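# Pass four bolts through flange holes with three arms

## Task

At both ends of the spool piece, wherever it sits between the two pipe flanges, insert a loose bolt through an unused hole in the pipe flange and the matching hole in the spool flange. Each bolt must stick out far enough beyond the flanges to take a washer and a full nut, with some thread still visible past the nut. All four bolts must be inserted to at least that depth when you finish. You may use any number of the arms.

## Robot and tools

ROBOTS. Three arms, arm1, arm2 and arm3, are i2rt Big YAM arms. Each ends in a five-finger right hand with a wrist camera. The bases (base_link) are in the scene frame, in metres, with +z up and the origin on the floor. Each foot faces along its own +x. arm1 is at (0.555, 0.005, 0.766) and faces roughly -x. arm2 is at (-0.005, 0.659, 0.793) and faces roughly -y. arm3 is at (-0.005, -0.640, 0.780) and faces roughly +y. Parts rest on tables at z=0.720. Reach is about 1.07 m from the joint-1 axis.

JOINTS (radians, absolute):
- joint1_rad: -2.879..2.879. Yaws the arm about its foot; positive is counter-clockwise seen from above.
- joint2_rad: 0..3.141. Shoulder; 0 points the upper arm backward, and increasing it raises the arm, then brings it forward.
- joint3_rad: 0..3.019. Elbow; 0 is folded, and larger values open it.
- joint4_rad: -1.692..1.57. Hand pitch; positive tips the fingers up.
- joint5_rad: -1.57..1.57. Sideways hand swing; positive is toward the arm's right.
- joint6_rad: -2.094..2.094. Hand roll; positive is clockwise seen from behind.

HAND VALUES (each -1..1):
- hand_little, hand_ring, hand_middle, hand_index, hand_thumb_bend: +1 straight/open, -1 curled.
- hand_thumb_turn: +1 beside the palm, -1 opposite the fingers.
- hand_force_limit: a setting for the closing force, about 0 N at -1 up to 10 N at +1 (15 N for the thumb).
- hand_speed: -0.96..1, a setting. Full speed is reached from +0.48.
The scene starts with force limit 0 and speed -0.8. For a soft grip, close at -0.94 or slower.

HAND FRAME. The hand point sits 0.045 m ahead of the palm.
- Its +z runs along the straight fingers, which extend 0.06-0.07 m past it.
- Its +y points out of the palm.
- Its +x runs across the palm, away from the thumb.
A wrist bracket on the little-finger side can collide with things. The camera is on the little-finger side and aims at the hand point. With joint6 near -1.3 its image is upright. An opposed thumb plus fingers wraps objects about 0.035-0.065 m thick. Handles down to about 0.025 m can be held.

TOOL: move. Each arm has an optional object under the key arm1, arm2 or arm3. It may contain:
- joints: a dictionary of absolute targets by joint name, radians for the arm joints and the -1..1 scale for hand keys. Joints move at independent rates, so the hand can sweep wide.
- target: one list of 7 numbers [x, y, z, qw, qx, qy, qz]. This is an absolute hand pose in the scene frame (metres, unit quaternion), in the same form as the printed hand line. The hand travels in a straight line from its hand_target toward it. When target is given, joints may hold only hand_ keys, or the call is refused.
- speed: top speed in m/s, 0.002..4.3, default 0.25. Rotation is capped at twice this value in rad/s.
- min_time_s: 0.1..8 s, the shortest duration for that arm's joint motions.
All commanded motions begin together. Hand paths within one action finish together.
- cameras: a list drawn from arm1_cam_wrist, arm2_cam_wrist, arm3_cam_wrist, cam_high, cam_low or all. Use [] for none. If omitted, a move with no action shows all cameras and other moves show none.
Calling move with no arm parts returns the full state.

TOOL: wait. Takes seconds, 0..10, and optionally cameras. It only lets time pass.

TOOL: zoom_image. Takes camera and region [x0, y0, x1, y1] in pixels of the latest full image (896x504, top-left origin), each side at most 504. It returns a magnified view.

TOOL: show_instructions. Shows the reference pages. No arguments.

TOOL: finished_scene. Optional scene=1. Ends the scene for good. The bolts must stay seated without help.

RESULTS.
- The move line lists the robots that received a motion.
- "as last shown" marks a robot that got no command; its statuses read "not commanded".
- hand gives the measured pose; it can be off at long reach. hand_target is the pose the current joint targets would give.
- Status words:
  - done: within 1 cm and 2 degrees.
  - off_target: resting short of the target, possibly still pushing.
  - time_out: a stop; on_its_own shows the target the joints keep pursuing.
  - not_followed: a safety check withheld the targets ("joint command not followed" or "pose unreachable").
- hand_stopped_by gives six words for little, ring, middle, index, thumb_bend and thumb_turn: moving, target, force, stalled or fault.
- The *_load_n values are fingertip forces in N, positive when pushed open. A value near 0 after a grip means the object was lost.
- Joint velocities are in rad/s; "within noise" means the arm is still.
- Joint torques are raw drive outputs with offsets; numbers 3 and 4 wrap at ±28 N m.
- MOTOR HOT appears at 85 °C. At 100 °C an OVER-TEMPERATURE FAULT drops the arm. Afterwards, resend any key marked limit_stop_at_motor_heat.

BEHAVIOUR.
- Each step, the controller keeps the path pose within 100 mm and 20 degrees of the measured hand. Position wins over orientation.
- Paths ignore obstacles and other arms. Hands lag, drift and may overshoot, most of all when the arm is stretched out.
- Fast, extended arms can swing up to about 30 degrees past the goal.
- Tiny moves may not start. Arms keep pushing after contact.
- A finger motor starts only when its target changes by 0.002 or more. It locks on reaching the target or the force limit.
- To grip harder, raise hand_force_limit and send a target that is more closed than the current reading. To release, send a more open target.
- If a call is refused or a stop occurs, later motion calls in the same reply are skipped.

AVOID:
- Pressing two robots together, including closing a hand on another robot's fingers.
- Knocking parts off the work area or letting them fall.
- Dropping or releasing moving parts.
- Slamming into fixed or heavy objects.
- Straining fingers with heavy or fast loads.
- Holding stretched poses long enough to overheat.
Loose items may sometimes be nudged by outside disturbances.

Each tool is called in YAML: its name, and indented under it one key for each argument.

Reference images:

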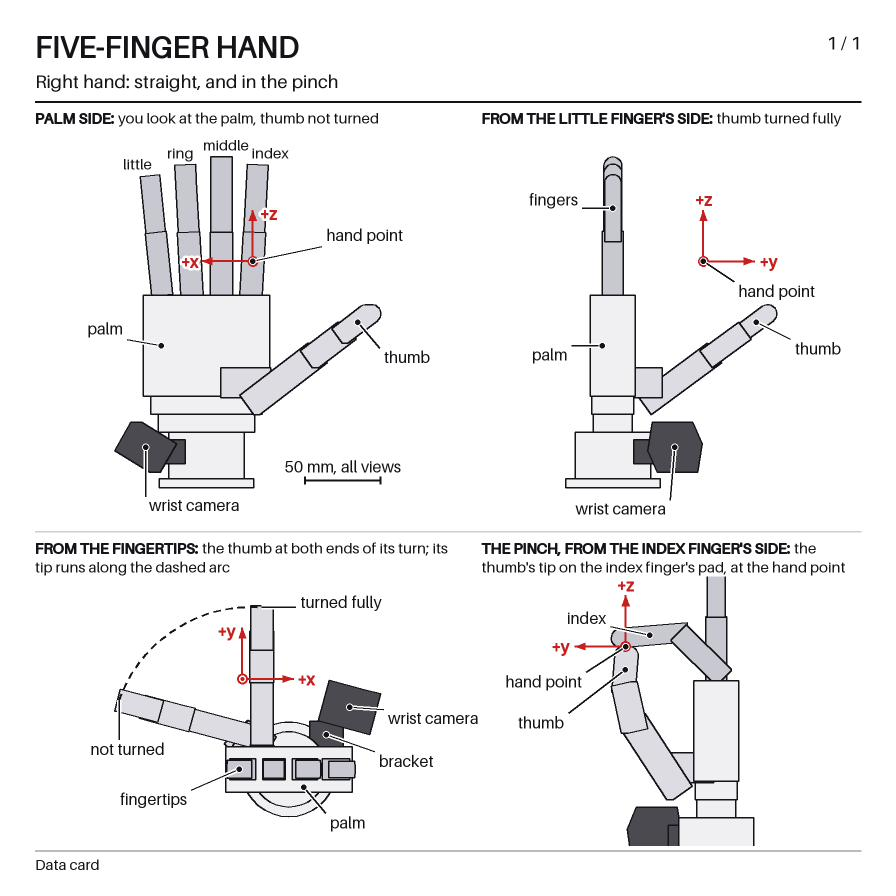

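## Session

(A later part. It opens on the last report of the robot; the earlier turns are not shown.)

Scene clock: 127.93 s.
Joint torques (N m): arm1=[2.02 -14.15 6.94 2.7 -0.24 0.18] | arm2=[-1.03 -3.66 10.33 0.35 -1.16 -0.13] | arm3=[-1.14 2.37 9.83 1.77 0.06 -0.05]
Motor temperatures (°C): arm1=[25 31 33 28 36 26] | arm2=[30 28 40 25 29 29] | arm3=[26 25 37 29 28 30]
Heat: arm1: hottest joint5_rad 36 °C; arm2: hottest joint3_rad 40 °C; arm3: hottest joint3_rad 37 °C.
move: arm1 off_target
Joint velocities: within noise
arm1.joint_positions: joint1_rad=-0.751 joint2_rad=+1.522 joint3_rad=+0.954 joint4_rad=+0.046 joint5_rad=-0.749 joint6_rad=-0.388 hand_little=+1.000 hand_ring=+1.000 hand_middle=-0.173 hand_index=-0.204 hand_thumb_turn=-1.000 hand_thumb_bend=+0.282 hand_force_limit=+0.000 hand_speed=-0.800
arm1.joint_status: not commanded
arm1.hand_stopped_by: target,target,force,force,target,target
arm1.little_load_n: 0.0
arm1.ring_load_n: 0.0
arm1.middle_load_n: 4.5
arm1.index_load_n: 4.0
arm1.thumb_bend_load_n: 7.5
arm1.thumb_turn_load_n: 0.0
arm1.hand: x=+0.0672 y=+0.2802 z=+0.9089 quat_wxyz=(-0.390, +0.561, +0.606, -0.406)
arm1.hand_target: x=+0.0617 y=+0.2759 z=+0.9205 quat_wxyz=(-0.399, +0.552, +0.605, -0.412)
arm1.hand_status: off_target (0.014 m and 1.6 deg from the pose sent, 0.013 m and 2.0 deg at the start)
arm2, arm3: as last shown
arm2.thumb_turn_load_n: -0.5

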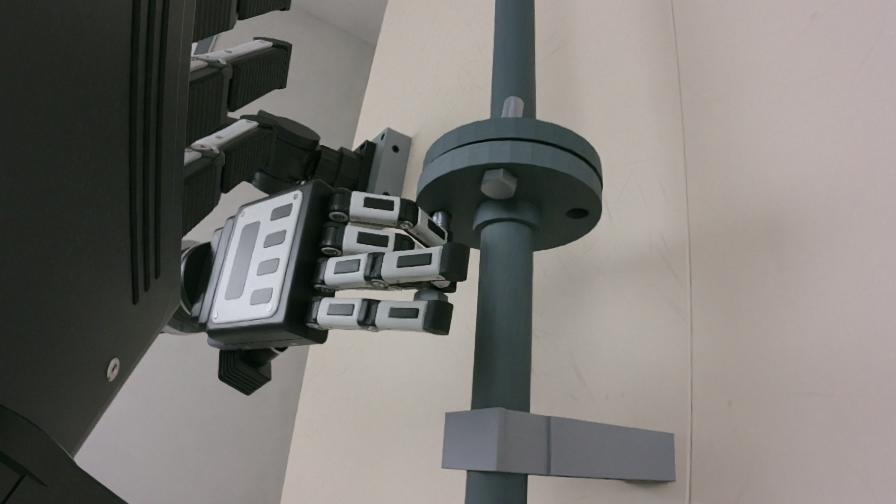

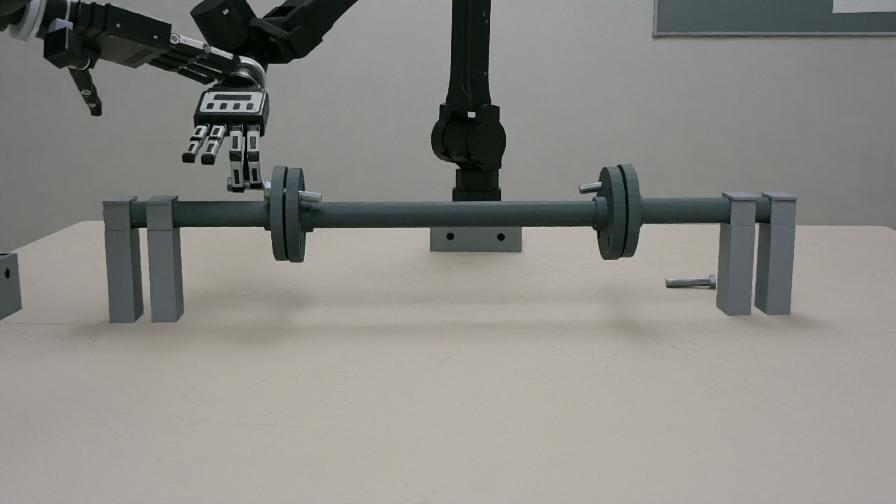

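move:
  arm1: {"target": [0.0625, 0.264, 0.9215, 0.3992, -0.5524, -0.6049, 0.4119], "speed": 0.03}
  cameras: ["arm2_cam_wrist", "cam_low", "cam_high"]

zoom_image:
  camera: "arm2_cam_wrist"
  region: [400, 170, 500, 270]

zoom_image:
  camera: "cam_low"
  region: [170, 130, 340, 280]

zoom_image:
  camera: "cam_high"
  region: [310, 215, 366, 265]

Scene clock: 129.30 s.
Joint torques (N m): arm1=[2.08 -14.33 6.75 2.73 -0.04 0.17] | arm2=[-0.97 -3.66 10.41 0.2 -1.14 -0.09] | arm3=[-1.14 2.43 9.85 1.77 0.07 -0.06]
Motor temperatures (°C): arm1=[25 31 33 28 36 26] | arm2=[30 28 40 25 29 29] | arm3=[26 25 37 29 28 30]
Heat: arm1: hottest joint5_rad 36 °C; arm2: hottest joint3_rad 40 °C; arm3: hottest joint3_rad 37 °C.
move: arm1 off_target
Joint velocities: within noise
arm1.joint_positions: joint1_rad=-0.733 joint2_rad=+1.506 joint3_rad=+0.932 joint4_rad=+0.054 joint5_rad=-0.737 joint6_rad=-0.375 hand_little=+1.000 hand_ring=+1.000 hand_middle=-0.173 hand_index=-0.204 hand_thumb_turn=-1.000 hand_thumb_bend=+0.282 hand_force_limit=+0.000 hand_speed=-0.800
arm1.joint_status: not commanded
arm1.hand_stopped_by: target,target,force,force,target,target
arm1.little_load_n: 0.0
arm1.ring_load_n: 0.0
arm1.middle_load_n: 5.0
arm1.index_load_n: 4.0
arm1.thumb_bend_load_n: 8.0
arm1.thumb_turn_load_n: 0.0
arm1.hand: x=+0.0675 y=+0.2683 z=+0.9079 quat_wxyz=(-0.387, +0.562, +0.607, -0.408)
arm1.hand_target: x=+0.0626 y=+0.2639 z=+0.9213 quat_wxyz=(-0.399, +0.552, +0.605, -0.412)
arm1.hand_status: off_target (0.015 m and 1.9 deg from the pose sent, 0.021 m and 1.6 deg at the start)
arm2, arm3: as last shown
arm2.little_load_n: -0.5
pictures: arm2_cam_wrist, cam_high, cam_low

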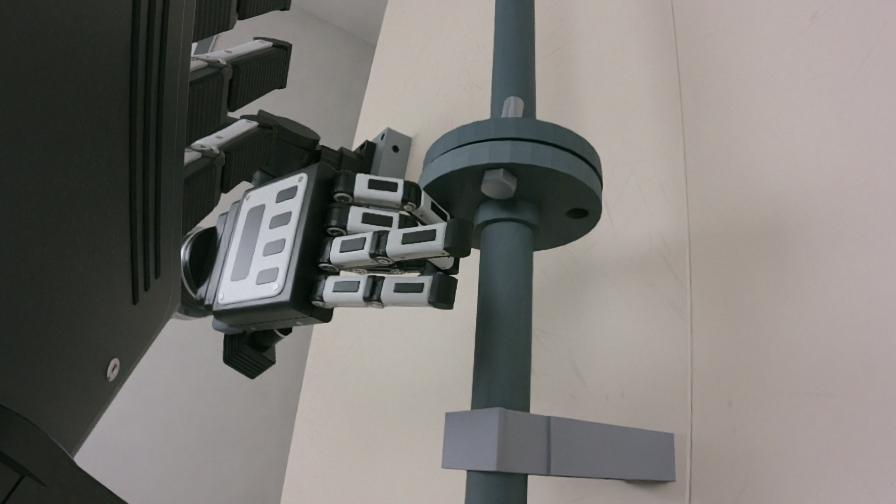

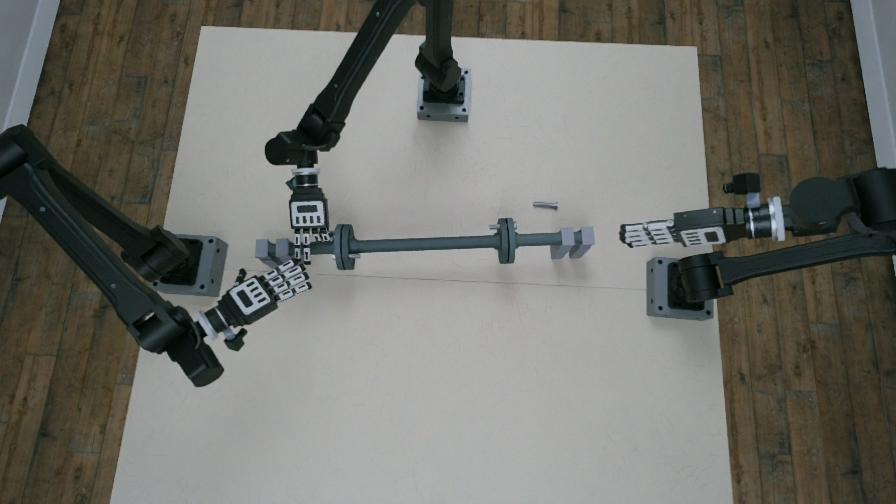

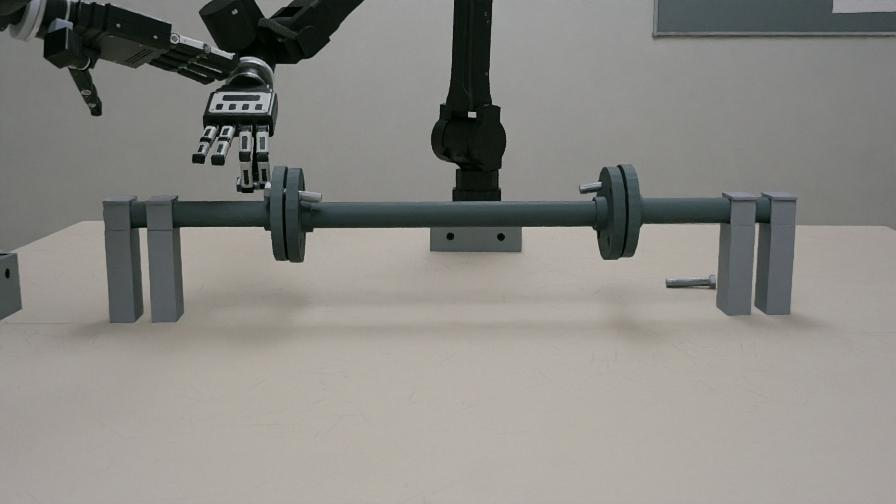

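Scaled by 5.040.

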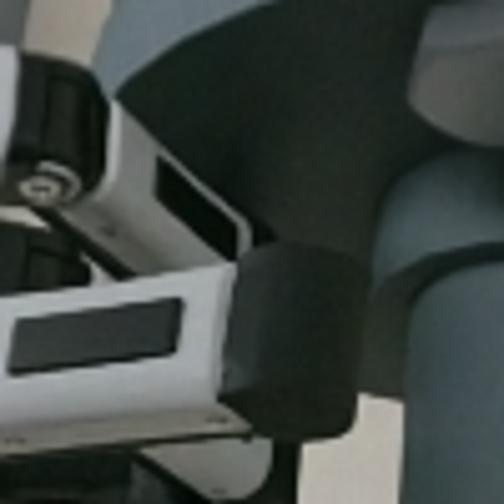

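Scaled by 2.965.

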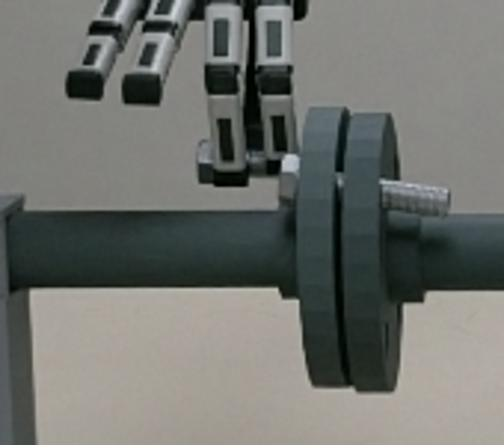

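Scaled by 9.000.

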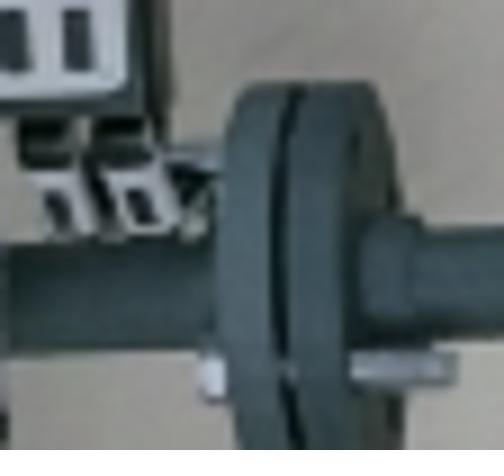

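move:
  arm1: {"target": [0.0628, 0.260, 0.9240, 0.41674, -0.52544, -0.62843, 0.39410], "speed": 0.03}
  cameras: ["arm2_cam_wrist", "cam_low", "cam_high", "arm1_cam_wrist"]

zoom_image:
  camera: "cam_low"
  region: [220, 150, 340, 240]

zoom_image:
  camera: "cam_high"
  region: [310, 215, 366, 265]

Scene clock: 135.13 s.
Joint torques (N m): arm1=[2.14 -14.33 6.87 2.56 -0.08 -0.15] | arm2=[-1.14 -3.78 10.35 0.36 -1.15 -0.12] | arm3=[-1.14 2.37 9.81 1.76 0.07 -0.05]
Motor temperatures (°C): arm1=[25 31 33 28 36 26] | arm2=[30 28 41 25 29 29] | arm3=[26 25 37 29 28 30]
Heat: arm1: hottest joint5_rad 36 °C; arm2: hottest joint3_rad 41 °C; arm3: hottest joint3_rad 37 °C.
move: arm1 off_target
Joint velocities: within noise
arm1.joint_positions: joint1_rad=-0.718 joint2_rad=+1.487 joint3_rad=+0.920 joint4_rad=+0.054 joint5_rad=-0.721 joint6_rad=-0.423 hand_little=+1.000 hand_ring=+1.000 hand_middle=-0.173 hand_index=-0.204 hand_thumb_turn=-1.000 hand_thumb_bend=+0.282 hand_force_limit=+0.000 hand_speed=-0.800
arm1.joint_status: not commanded
arm1.hand_stopped_by: target,target,force,force,target,target
arm1.little_load_n: -0.5
arm1.ring_load_n: 0.0
arm1.middle_load_n: 4.5
arm1.index_load_n: 4.0
arm1.thumb_bend_load_n: 8.0
arm1.thumb_turn_load_n: 0.0
arm1.hand: x=+0.0676 y=+0.2634 z=+0.9092 quat_wxyz=(-0.399, +0.545, +0.622, -0.396)
arm1.hand_target: x=+0.0629 y=+0.2600 z=+0.9240 quat_wxyz=(-0.417, +0.526, +0.628, -0.394)
arm1.hand_status: off_target (0.016 m and 3.1 deg from the pose sent, 0.019 m and 6.2 deg at the start)
arm2, arm3: as last shown
arm2.little_load_n: 0.0
arm2.thumb_turn_load_n: 0.0
pictures: arm1_cam_wrist, arm2_cam_wrist, cam_high, cam_low

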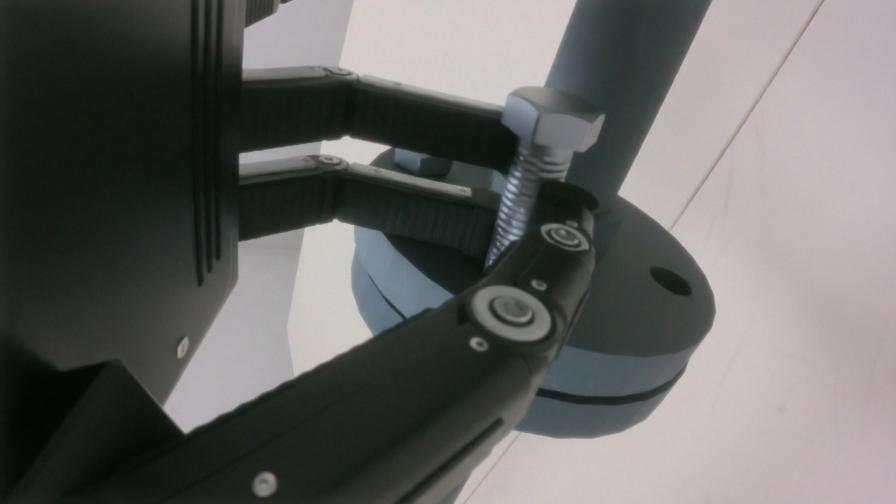

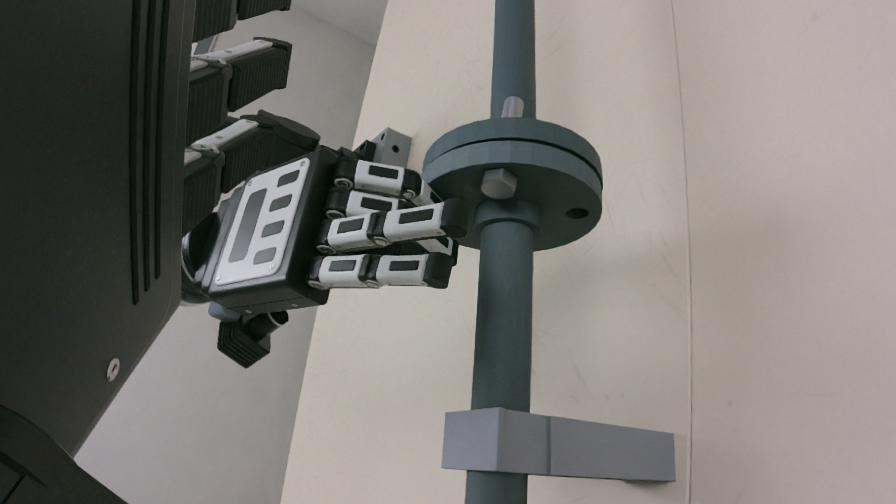

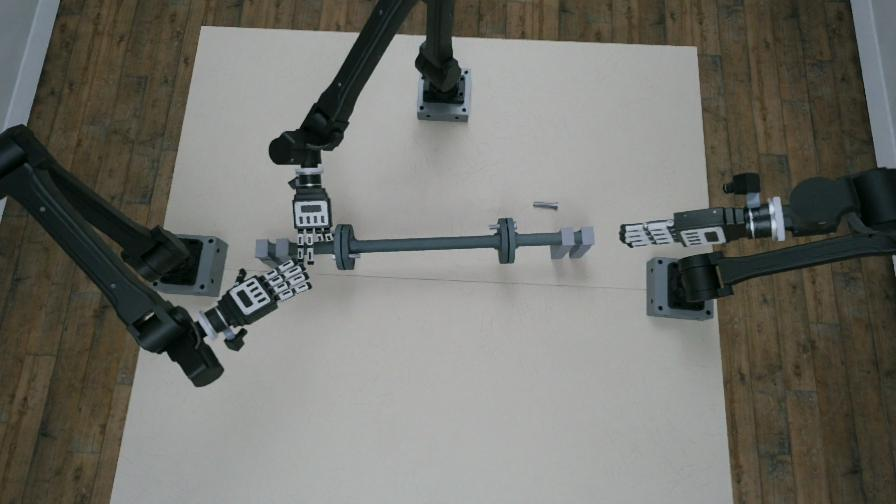

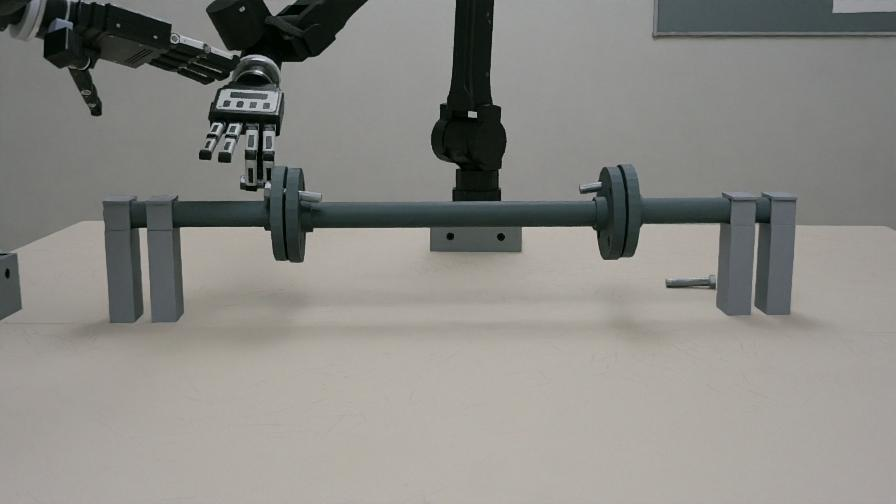

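Scaled by 4.200.

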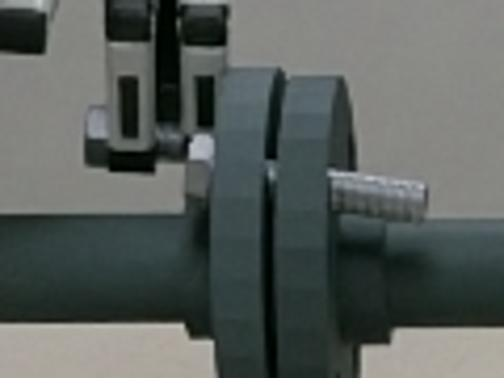

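Scaled by 9.000.

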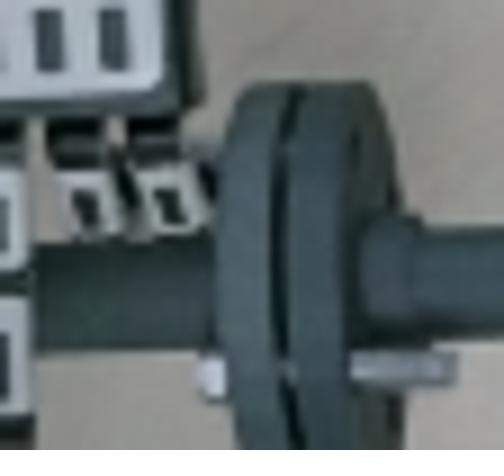

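move:
  arm1: {"target": [0.0631, 0.2555, 0.9240, 0.41674, -0.52544, -0.62843, 0.39410], "speed": 0.03}
  cameras: ["arm2_cam_wrist", "cam_low", "cam_high", "arm1_cam_wrist"]

zoom_image:
  camera: "cam_low"
  region: [220, 150, 340, 240]

zoom_image:
  camera: "arm1_cam_wrist"
  region: [340, 60, 740, 460]

Scene clock: 137.77 s.
Joint torques (N m): arm1=[2.55 -14.33 6.67 2.65 -0.27 -0.11] | arm2=[-1.2 -3.96 10.39 0.31 -1.15 -0.1] | arm3=[-1.03 2.32 9.8 1.77 0.07 -0.05]
Motor temperatures (°C): arm1=[25 31 33 28 36 26] | arm2=[30 28 41 25 29 29] | arm3=[26 25 37 29 28 30]
Heat: arm1: hottest joint5_rad 36 °C; arm2: hottest joint3_rad 41 °C; arm3: hottest joint3_rad 37 °C.
move: arm1 off_target
Joint velocities: within noise
arm1.joint_positions: joint1_rad=-0.715 joint2_rad=+1.480 joint3_rad=+0.913 joint4_rad=+0.057 joint5_rad=-0.711 joint6_rad=-0.423 hand_little=+1.000 hand_ring=+1.000 hand_middle=-0.173 hand_index=-0.204 hand_thumb_turn=-1.000 hand_thumb_bend=+0.282 hand_force_limit=+0.000 hand_speed=-0.800
arm1.joint_status: not commanded
arm1.hand_stopped_by: target,target,force,force,target,target
arm1.little_load_n: 0.0
arm1.ring_load_n: 0.0
arm1.middle_load_n: 4.5
arm1.index_load_n: 4.0
arm1.thumb_bend_load_n: 8.0
arm1.thumb_turn_load_n: 0.0
arm1.hand: x=+0.0686 y=+0.2627 z=+0.9095 quat_wxyz=(-0.401, +0.546, +0.622, -0.392)
arm1.hand_target: x=+0.0633 y=+0.2554 z=+0.9239 quat_wxyz=(-0.417, +0.526, +0.628, -0.394)
arm1.hand_status: off_target (0.017 m and 3.1 deg from the pose sent, 0.017 m and 3.1 deg at the start)
arm2.joint_positions: joint1_rad=-0.795 joint2_rad=+1.108 joint3_rad=+0.794 joint4_rad=-1.073 joint5_rad=-1.269 joint6_rad=-1.634 hand_little=+1.000 hand_ring=+1.000 hand_middle=+1.000 hand_index=+1.000 hand_thumb_turn=+1.000 hand_thumb_bend=+1.000 hand_force_limit=+0.000 hand_speed=-0.800
arm2.joint_status: not commanded
arm2.hand_stopped_by: target,target,target,target,target,target
arm2.little_load_n: 0.0
arm2.ring_load_n: -0.5
arm2.middle_load_n: 0.0
arm2.index_load_n: 0.0
arm2.thumb_bend_load_n: 0.0
arm2.thumb_turn_load_n: 0.0
arm2.hand: x=-0.0962 y=+0.3442 z=+0.9864 quat_wxyz=(-0.127, +0.372, -0.710, +0.584)
arm2.hand_target: x=-0.1047 y=+0.3392 z=+1.0000 quat_wxyz=(-0.112, +0.380, -0.704, +0.589)
arm2.hand_status: not commanded
arm3: as last shown
pictures: arm1_cam_wrist, arm2_cam_wrist, cam_high, cam_low

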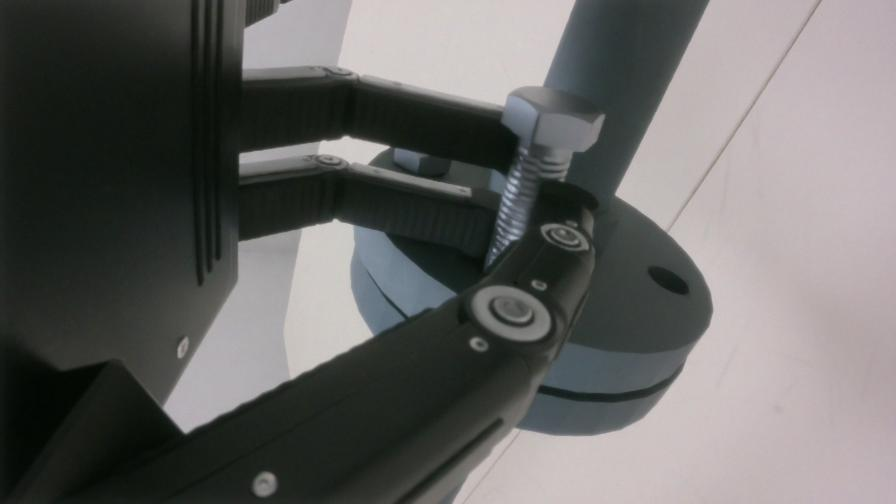

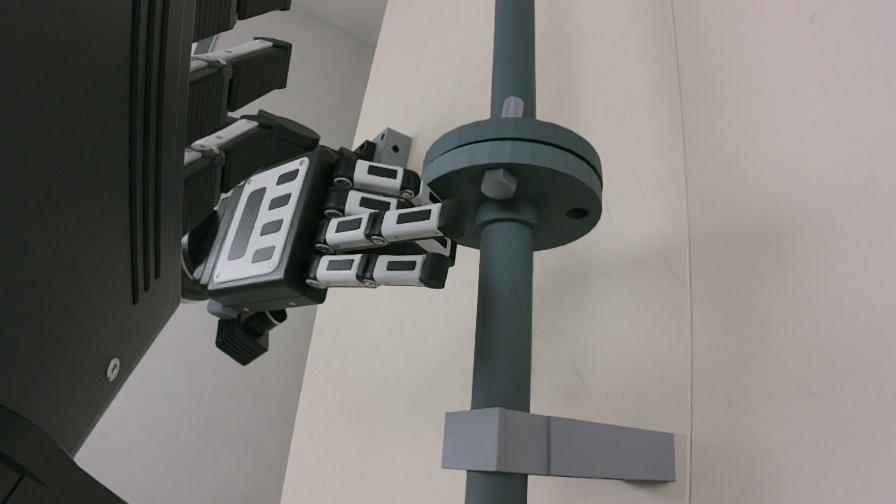

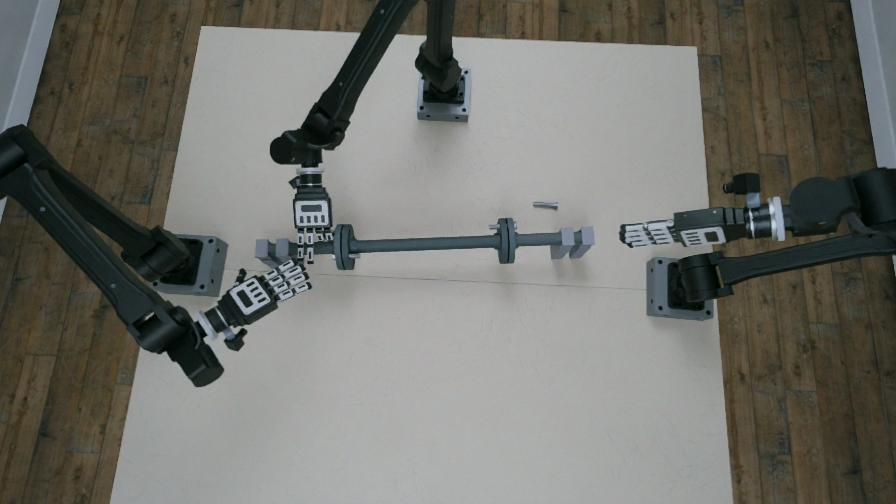

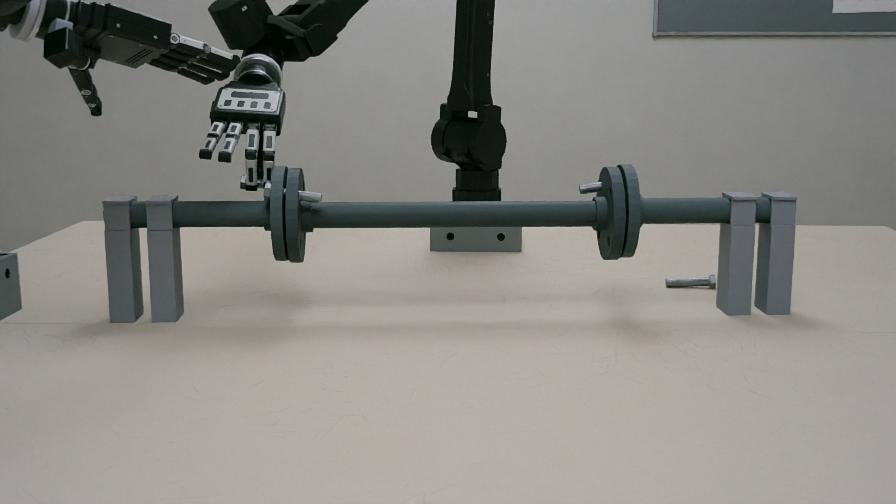

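Scaled by 4.200.

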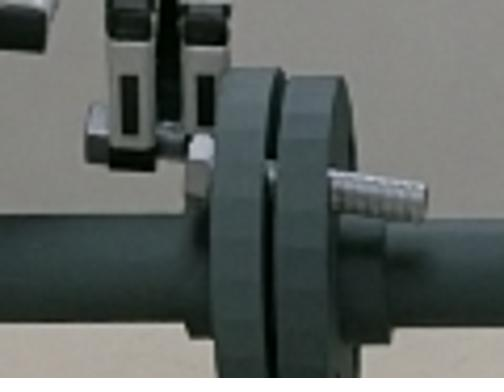

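Scaled by 1.260.

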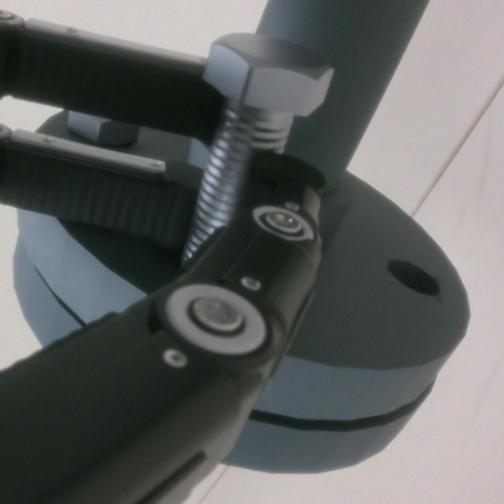

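move:
  arm1: {"target": [0.0634, 0.2515, 0.9240, 0.41674, -0.52544, -0.62843, 0.39410], "speed": 0.03}
  cameras: ["arm2_cam_wrist", "cam_low", "cam_high", "arm1_cam_wrist"]

zoom_image:
  camera: "cam_low"
  region: [220, 150, 340, 240]

zoom_image:
  camera: "cam_high"
  region: [310, 215, 366, 265]

Scene clock: 139.00 s.
Joint torques (N m): arm1=[2.78 -14.39 6.53 2.55 -0.44 -0.07] | arm2=[-1.55 -4.07 10.44 0.35 -1.14 -0.08] | arm3=[-1.03 2.32 9.83 1.78 0.06 -0.06]
Motor temperatures (°C): arm1=[25 31 33 28 36 26] | arm2=[30 28 41 25 29 29] | arm3=[26 25 37 29 28 30]
Heat: arm1: hottest joint5_rad 36 °C; arm2: hottest joint3_rad 41 °C; arm3: hottest joint3_rad 37 °C.
move: arm1 off_target
Joint velocities: within noise
arm1.joint_positions: joint1_rad=-0.713 joint2_rad=+1.474 joint3_rad=+0.907 joint4_rad=+0.063 joint5_rad=-0.701 joint6_rad=-0.423 hand_little=+1.000 hand_ring=+1.000 hand_middle=-0.173 hand_index=-0.204 hand_thumb_turn=-1.000 hand_thumb_bend=+0.282 hand_force_limit=+0.000 hand_speed=-0.800
arm1.joint_status: not commanded
arm1.hand_stopped_by: target,target,force,force,target,target
arm1.little_load_n: 0.0
arm1.ring_load_n: -0.5
arm1.middle_load_n: 5.0
arm1.index_load_n: 4.5
arm1.thumb_bend_load_n: 8.0
arm1.thumb_turn_load_n: 0.0
arm1.hand: x=+0.0690 y=+0.2623 z=+0.9097 quat_wxyz=(-0.405, +0.546, +0.622, -0.389)
arm1.hand_target: x=+0.0637 y=+0.2515 z=+0.9237 quat_wxyz=(-0.416, +0.526, +0.628, -0.394)
arm1.hand_status: off_target (0.019 m and 2.9 deg from the pose sent, 0.019 m and 3.1 deg at the start)
arm2, arm3: as last shown
arm2.ring_load_n: 0.0
arm3.little_load_n: 0.5
pictures: arm1_cam_wrist, arm2_cam_wrist, cam_high, cam_low

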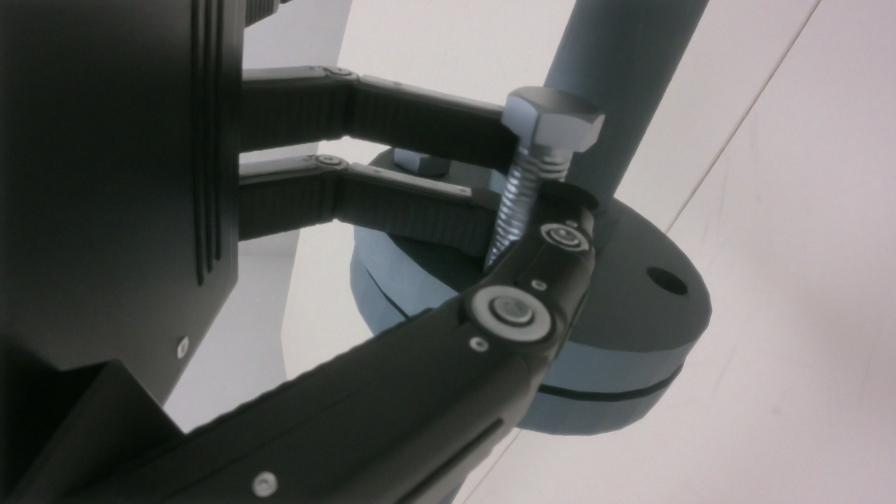

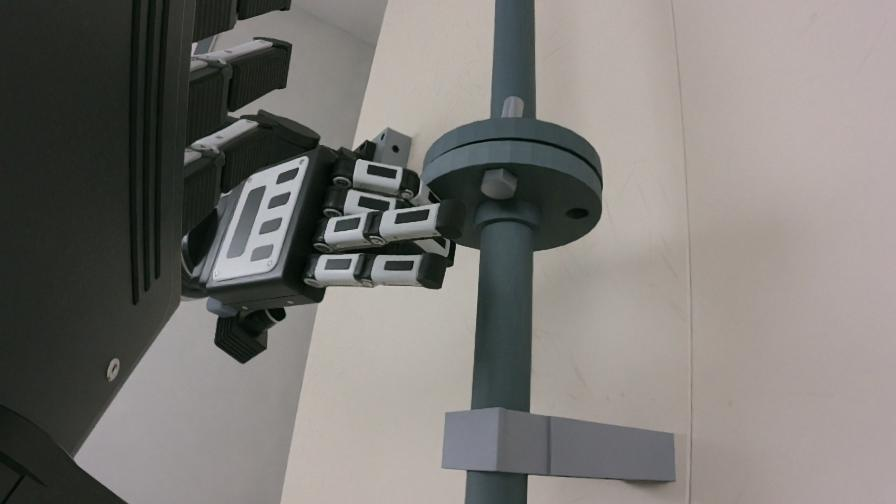

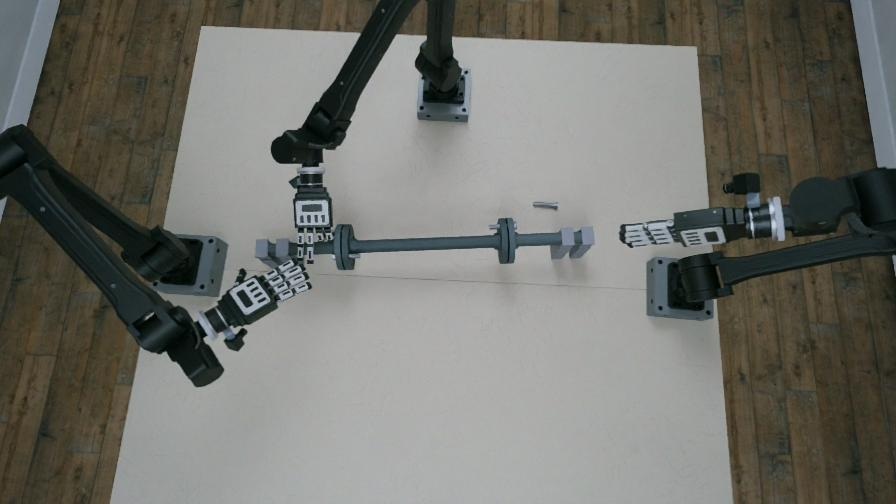

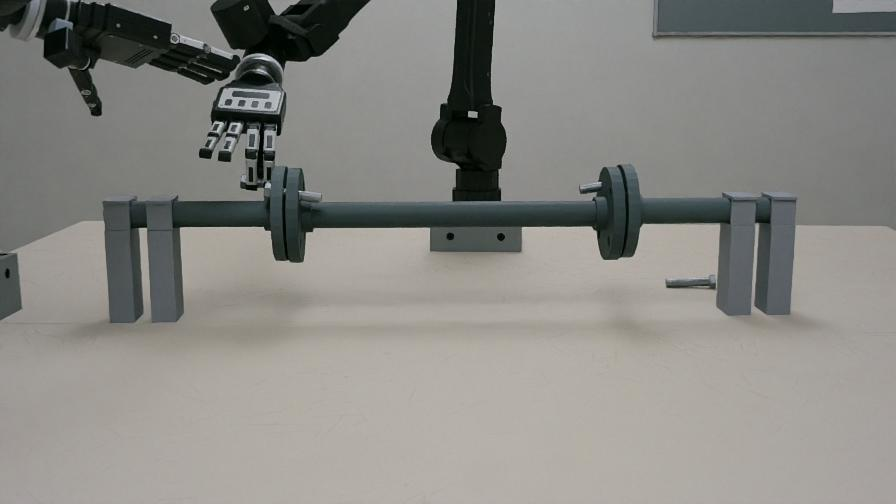

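Scaled by 4.200.

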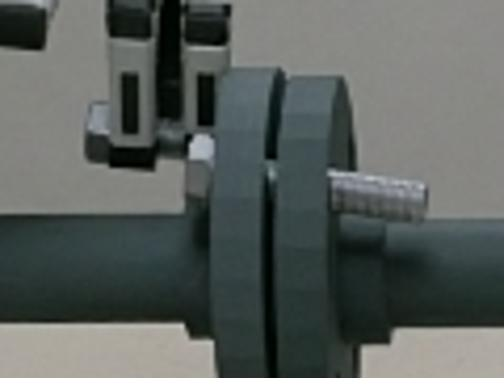

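Scaled by 9.000.

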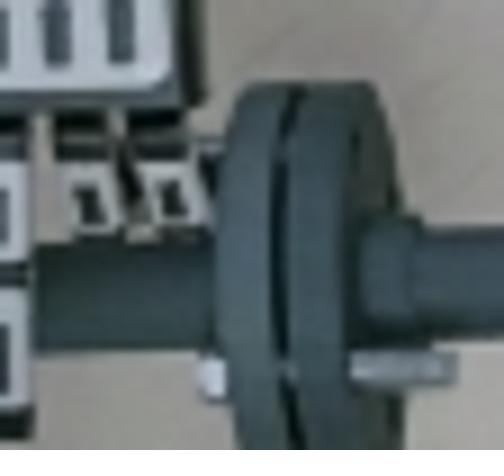

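move:
  arm1: {"target": [0.0634, 0.2515, 0.9310, 0.41674, -0.52544, -0.62843, 0.39410], "speed": 0.02}

move:
  arm1: {"target": [0.0634, 0.2515, 0.9380, 0.41674, -0.52544, -0.62843, 0.39410], "speed": 0.02}
  cameras: ["arm2_cam_wrist", "cam_low", "cam_high", "arm1_cam_wrist"]

zoom_image:
  camera: "cam_low"
  region: [220, 150, 340, 240]

Scene clock: 140.97 s.
Joint torques (N m): arm1=[2.78 -14.97 7.27 1.63 -0.48 -0.05] | arm2=[-1.32 -4.13 10.56 0.32 -1.14 -0.1] | arm3=[-1.08 2.32 9.81 1.77 0.07 -0.04]
Motor temperatures (°C): arm1=[25 31 33 28 36 26] | arm2=[30 28 41 25 29 29] | arm3=[26 25 37 29 28 30]
Heat: arm1: hottest joint5_rad 36 °C; arm2: hottest joint3_rad 41 °C; arm3: hottest joint3_rad 37 °C.
move: arm1 off_target
Joint velocities: within noise
arm1.joint_positions: joint1_rad=-0.712 joint2_rad=+1.472 joint3_rad=+0.907 joint4_rad=+0.063 joint5_rad=-0.700 joint6_rad=-0.425 hand_little=+1.000 hand_ring=+1.000 hand_middle=-0.173 hand_index=-0.204 hand_thumb_turn=-1.000 hand_thumb_bend=+0.282 hand_force_limit=+0.000 hand_speed=-0.800
arm1.joint_status: not commanded
arm1.hand_stopped_by: target,target,force,force,target,target
arm1.little_load_n: -0.5
arm1.ring_load_n: -0.5
arm1.middle_load_n: 4.5
arm1.index_load_n: 4.0
arm1.thumb_bend_load_n: 8.0
arm1.thumb_turn_load_n: 0.0
arm1.hand: x=+0.0690 y=+0.2624 z=+0.9110 quat_wxyz=(-0.406, +0.545, +0.622, -0.388)
arm1.hand_target: x=+0.0636 y=+0.2515 z=+0.9305 quat_wxyz=(-0.417, +0.525, +0.628, -0.394)
arm1.hand_status: off_target (0.023 m and 2.8 deg from the pose sent, 0.024 m and 2.9 deg at the start)
arm2, arm3: as last shown
arm2.little_load_n: -0.5
arm3.little_load_n: 0.0
arm3.thumb_turn_load_n: -0.5
pictures: none

Scene clock: 141.93 s.
Joint torques (N m): arm1=[2.67 -15.5 8.01 1.03 -0.69 -0.01] | arm2=[-1.44 -3.78 10.43 0.29 -1.16 -0.11] | arm3=[-1.2 2.32 9.8 1.78 0.07 -0.05]
Motor temperatures (°C): arm1=[25 31 33 28 36 26] | arm2=[30 28 41 25 29 29] | arm3=[26 25 37 29 28 30]
Heat: arm1: hottest joint5_rad 36 °C; arm2: hottest joint3_rad 41 °C; arm3: hottest joint3_rad 37 °C.
move: arm1 off_target
Joint velocities: within noise
arm1.joint_positions: joint1_rad=-0.711 joint2_rad=+1.469 joint3_rad=+0.907 joint4_rad=+0.056 joint5_rad=-0.696 joint6_rad=-0.428 hand_little=+1.000 hand_ring=+1.000 hand_middle=-0.173 hand_index=-0.204 hand_thumb_turn=-1.000 hand_thumb_bend=+0.282 hand_force_limit=+0.000 hand_speed=-0.800
arm1.joint_status: not commanded
arm1.hand_stopped_by: target,target,force,force,target,target
arm1.little_load_n: 0.0
arm1.ring_load_n: 0.0
arm1.middle_load_n: 4.5
arm1.index_load_n: 5.0
arm1.thumb_bend_load_n: 7.5
arm1.thumb_turn_load_n: 0.0
arm1.hand: x=+0.0697 y=+0.2622 z=+0.9111 quat_wxyz=(-0.406, +0.546, +0.623, -0.386)
arm1.hand_target: x=+0.0637 y=+0.2515 z=+0.9374 quat_wxyz=(-0.417, +0.525, +0.628, -0.394)
arm1.hand_status: off_target (0.030 m and 2.9 deg from the pose sent, 0.030 m and 2.8 deg at the start)
arm2, arm3: as last shown
arm2.little_load_n: 0.0
arm2.thumb_turn_load_n: -0.5
arm3.thumb_turn_load_n: 0.0
pictures: arm1_cam_wrist, arm2_cam_wrist, cam_high, cam_low

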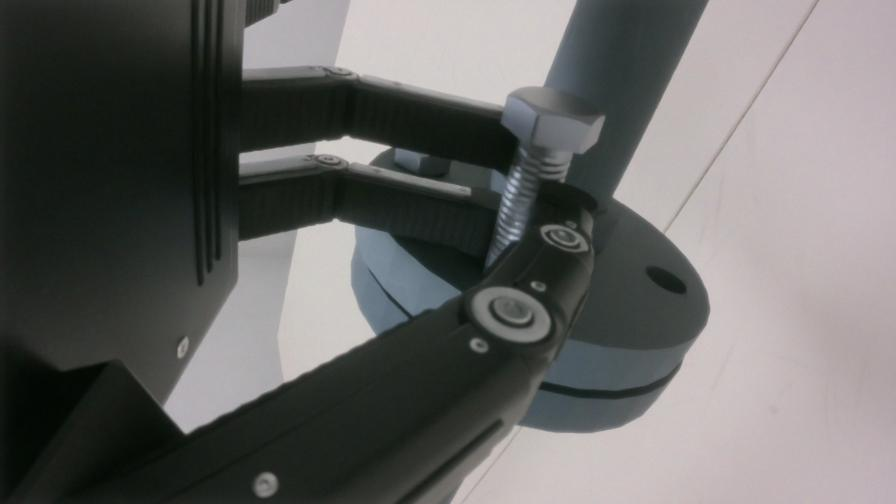

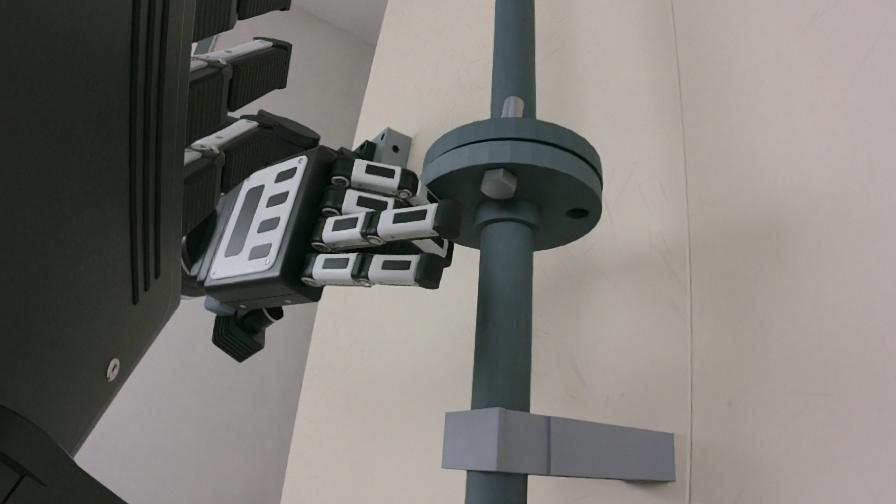

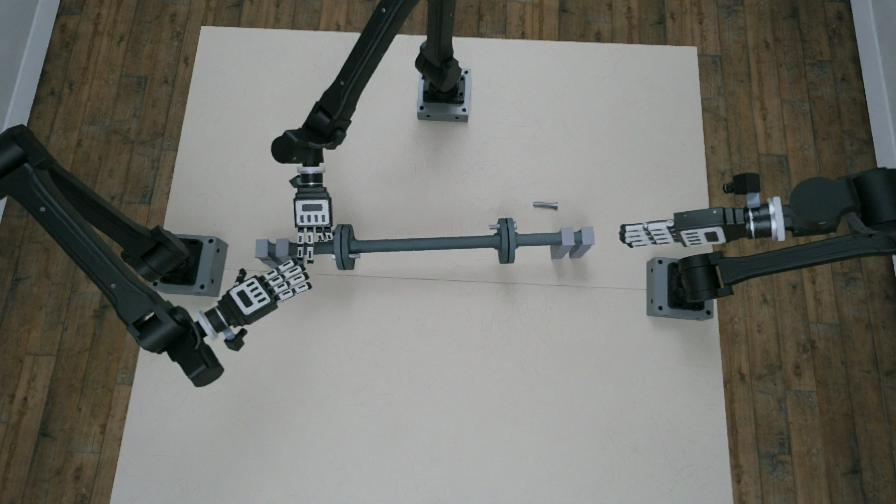

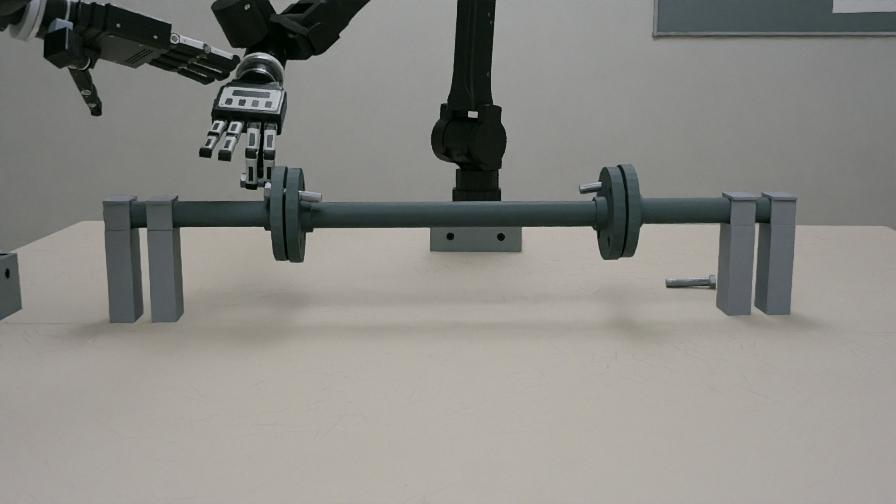

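Scaled by 4.200.

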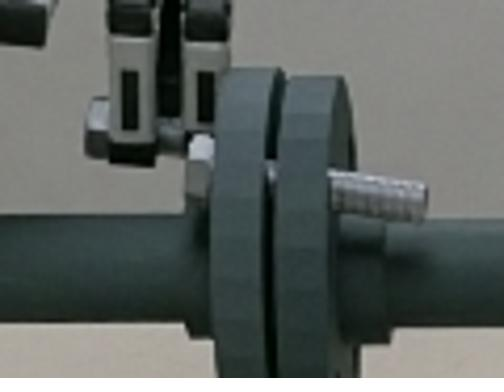

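move:
  arm1: {"target": [0.0631, 0.2575, 0.9250, 0.41674, -0.52544, -0.62843, 0.39410], "speed": 0.03}
  arm3: {"target": [0.104, 0.036, 0.958, 0.5954, -0.770, 0.204, -0.1031], "speed": 0.25}
  cameras: ["arm3_cam_wrist", "cam_high"]

Scene clock: 148.37 s.
Joint torques (N m): arm1=[1.85 -13.22 7.53 2.45 -1.03 -0.06] | arm2=[-0.91 -4.37 10.51 0.31 -1.19 -0.1] | arm3=[-2.14 -12.51 13.31 2.41 0.16 0.1]
Motor temperatures (°C): arm1=[25 32 34 28 36 26] | arm2=[30 28 42 25 30 29] | arm3=[26 25 38 29 27 30]
Heat: arm1: hottest joint5_rad 36 °C; arm2: hottest joint3_rad 42 °C; arm3: hottest joint3_rad 38 °C.
move: arm1 off_target; arm3 off_target
Joint velocities: within noise
arm1.joint_positions: joint1_rad=-0.711 joint2_rad=+1.469 joint3_rad=+0.907 joint4_rad=+0.056 joint5_rad=-0.697 joint6_rad=-0.431 hand_little=+1.000 hand_ring=+1.000 hand_middle=-0.173 hand_index=-0.204 hand_thumb_turn=-1.000 hand_thumb_bend=+0.282 hand_force_limit=+0.000 hand_speed=-0.800
arm1.joint_status: not commanded
arm1.hand_stopped_by: target,target,force,force,target,target
arm1.little_load_n: 0.0
arm1.ring_load_n: 0.0
arm1.middle_load_n: 4.5
arm1.index_load_n: 5.0
arm1.thumb_bend_load_n: 7.5
arm1.thumb_turn_load_n: 0.0
arm1.hand: x=+0.0697 y=+0.2622 z=+0.9111 quat_wxyz=(-0.406, +0.545, +0.624, -0.386)
arm1.hand_target: x=+0.0634 y=+0.2575 z=+0.9249 quat_wxyz=(-0.417, +0.526, +0.629, -0.394)
arm1.hand_status: off_target (0.016 m and 2.8 deg from the pose sent, 0.016 m and 2.9 deg at the start)
arm2: as last shown
arm2.ring_load_n: -0.5
arm2.thumb_turn_load_n: 0.0
arm3.joint_positions: joint1_rad=-0.078 joint2_rad=+1.613 joint3_rad=+1.028 joint4_rad=+0.244 joint5_rad=+0.280 joint6_rad=+0.160 hand_little=+1.000 hand_ring=+1.000 hand_middle=+1.000 hand_index=+1.000 hand_thumb_turn=+1.000 hand_thumb_bend=+1.000 hand_force_limit=+0.000 hand_speed=-0.800
arm3.joint_status: not commanded
arm3.hand_stopped_by: target,target,target,target,target,target
arm3.little_load_n: 0.0
arm3.ring_load_n: 0.0
arm3.middle_load_n: 0.0
arm3.index_load_n: 0.0
arm3.thumb_bend_load_n: 0.0
arm3.thumb_turn_load_n: -0.5
arm3.hand: x=+0.0936 y=+0.0145 z=+0.9338 quat_wxyz=(-0.574, +0.789, -0.194, +0.105)
arm3.hand_target: x=+0.1038 y=+0.0337 z=+0.9584 quat_wxyz=(-0.595, +0.770, -0.204, +0.103)
arm3.hand_status: off_target (0.034 m and 3.5 deg from the pose sent, 0.543 m and 104.2 deg at the start)

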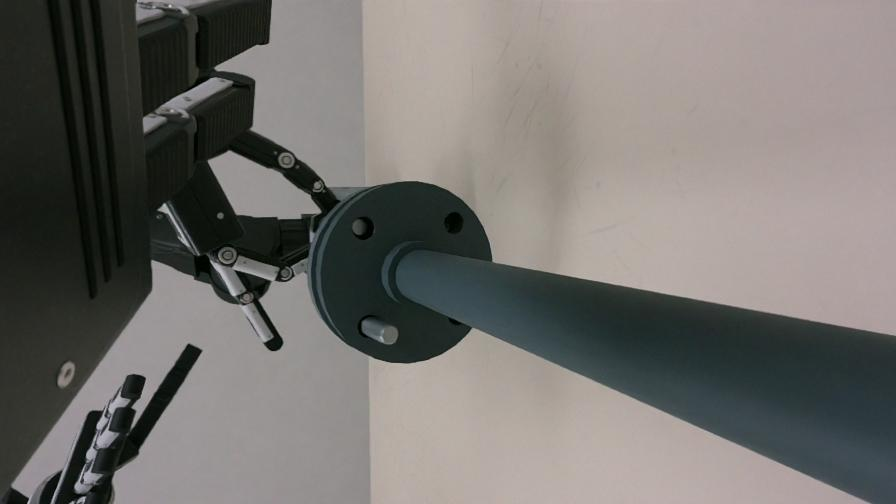

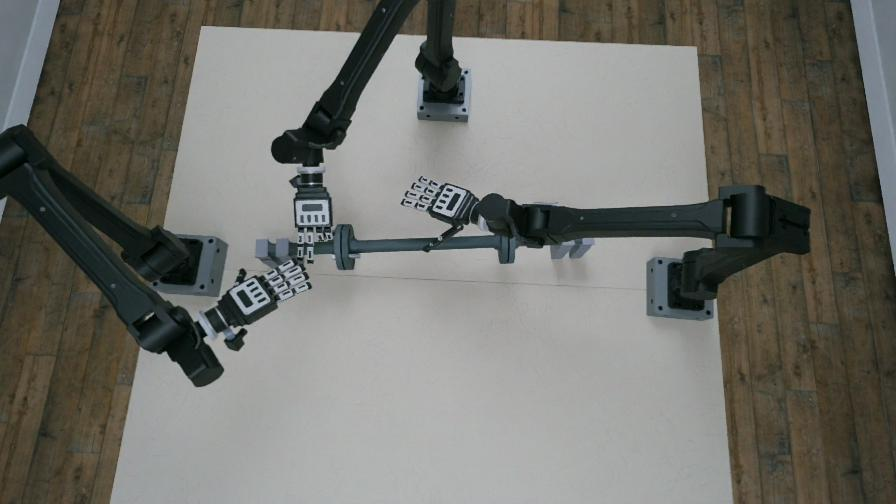

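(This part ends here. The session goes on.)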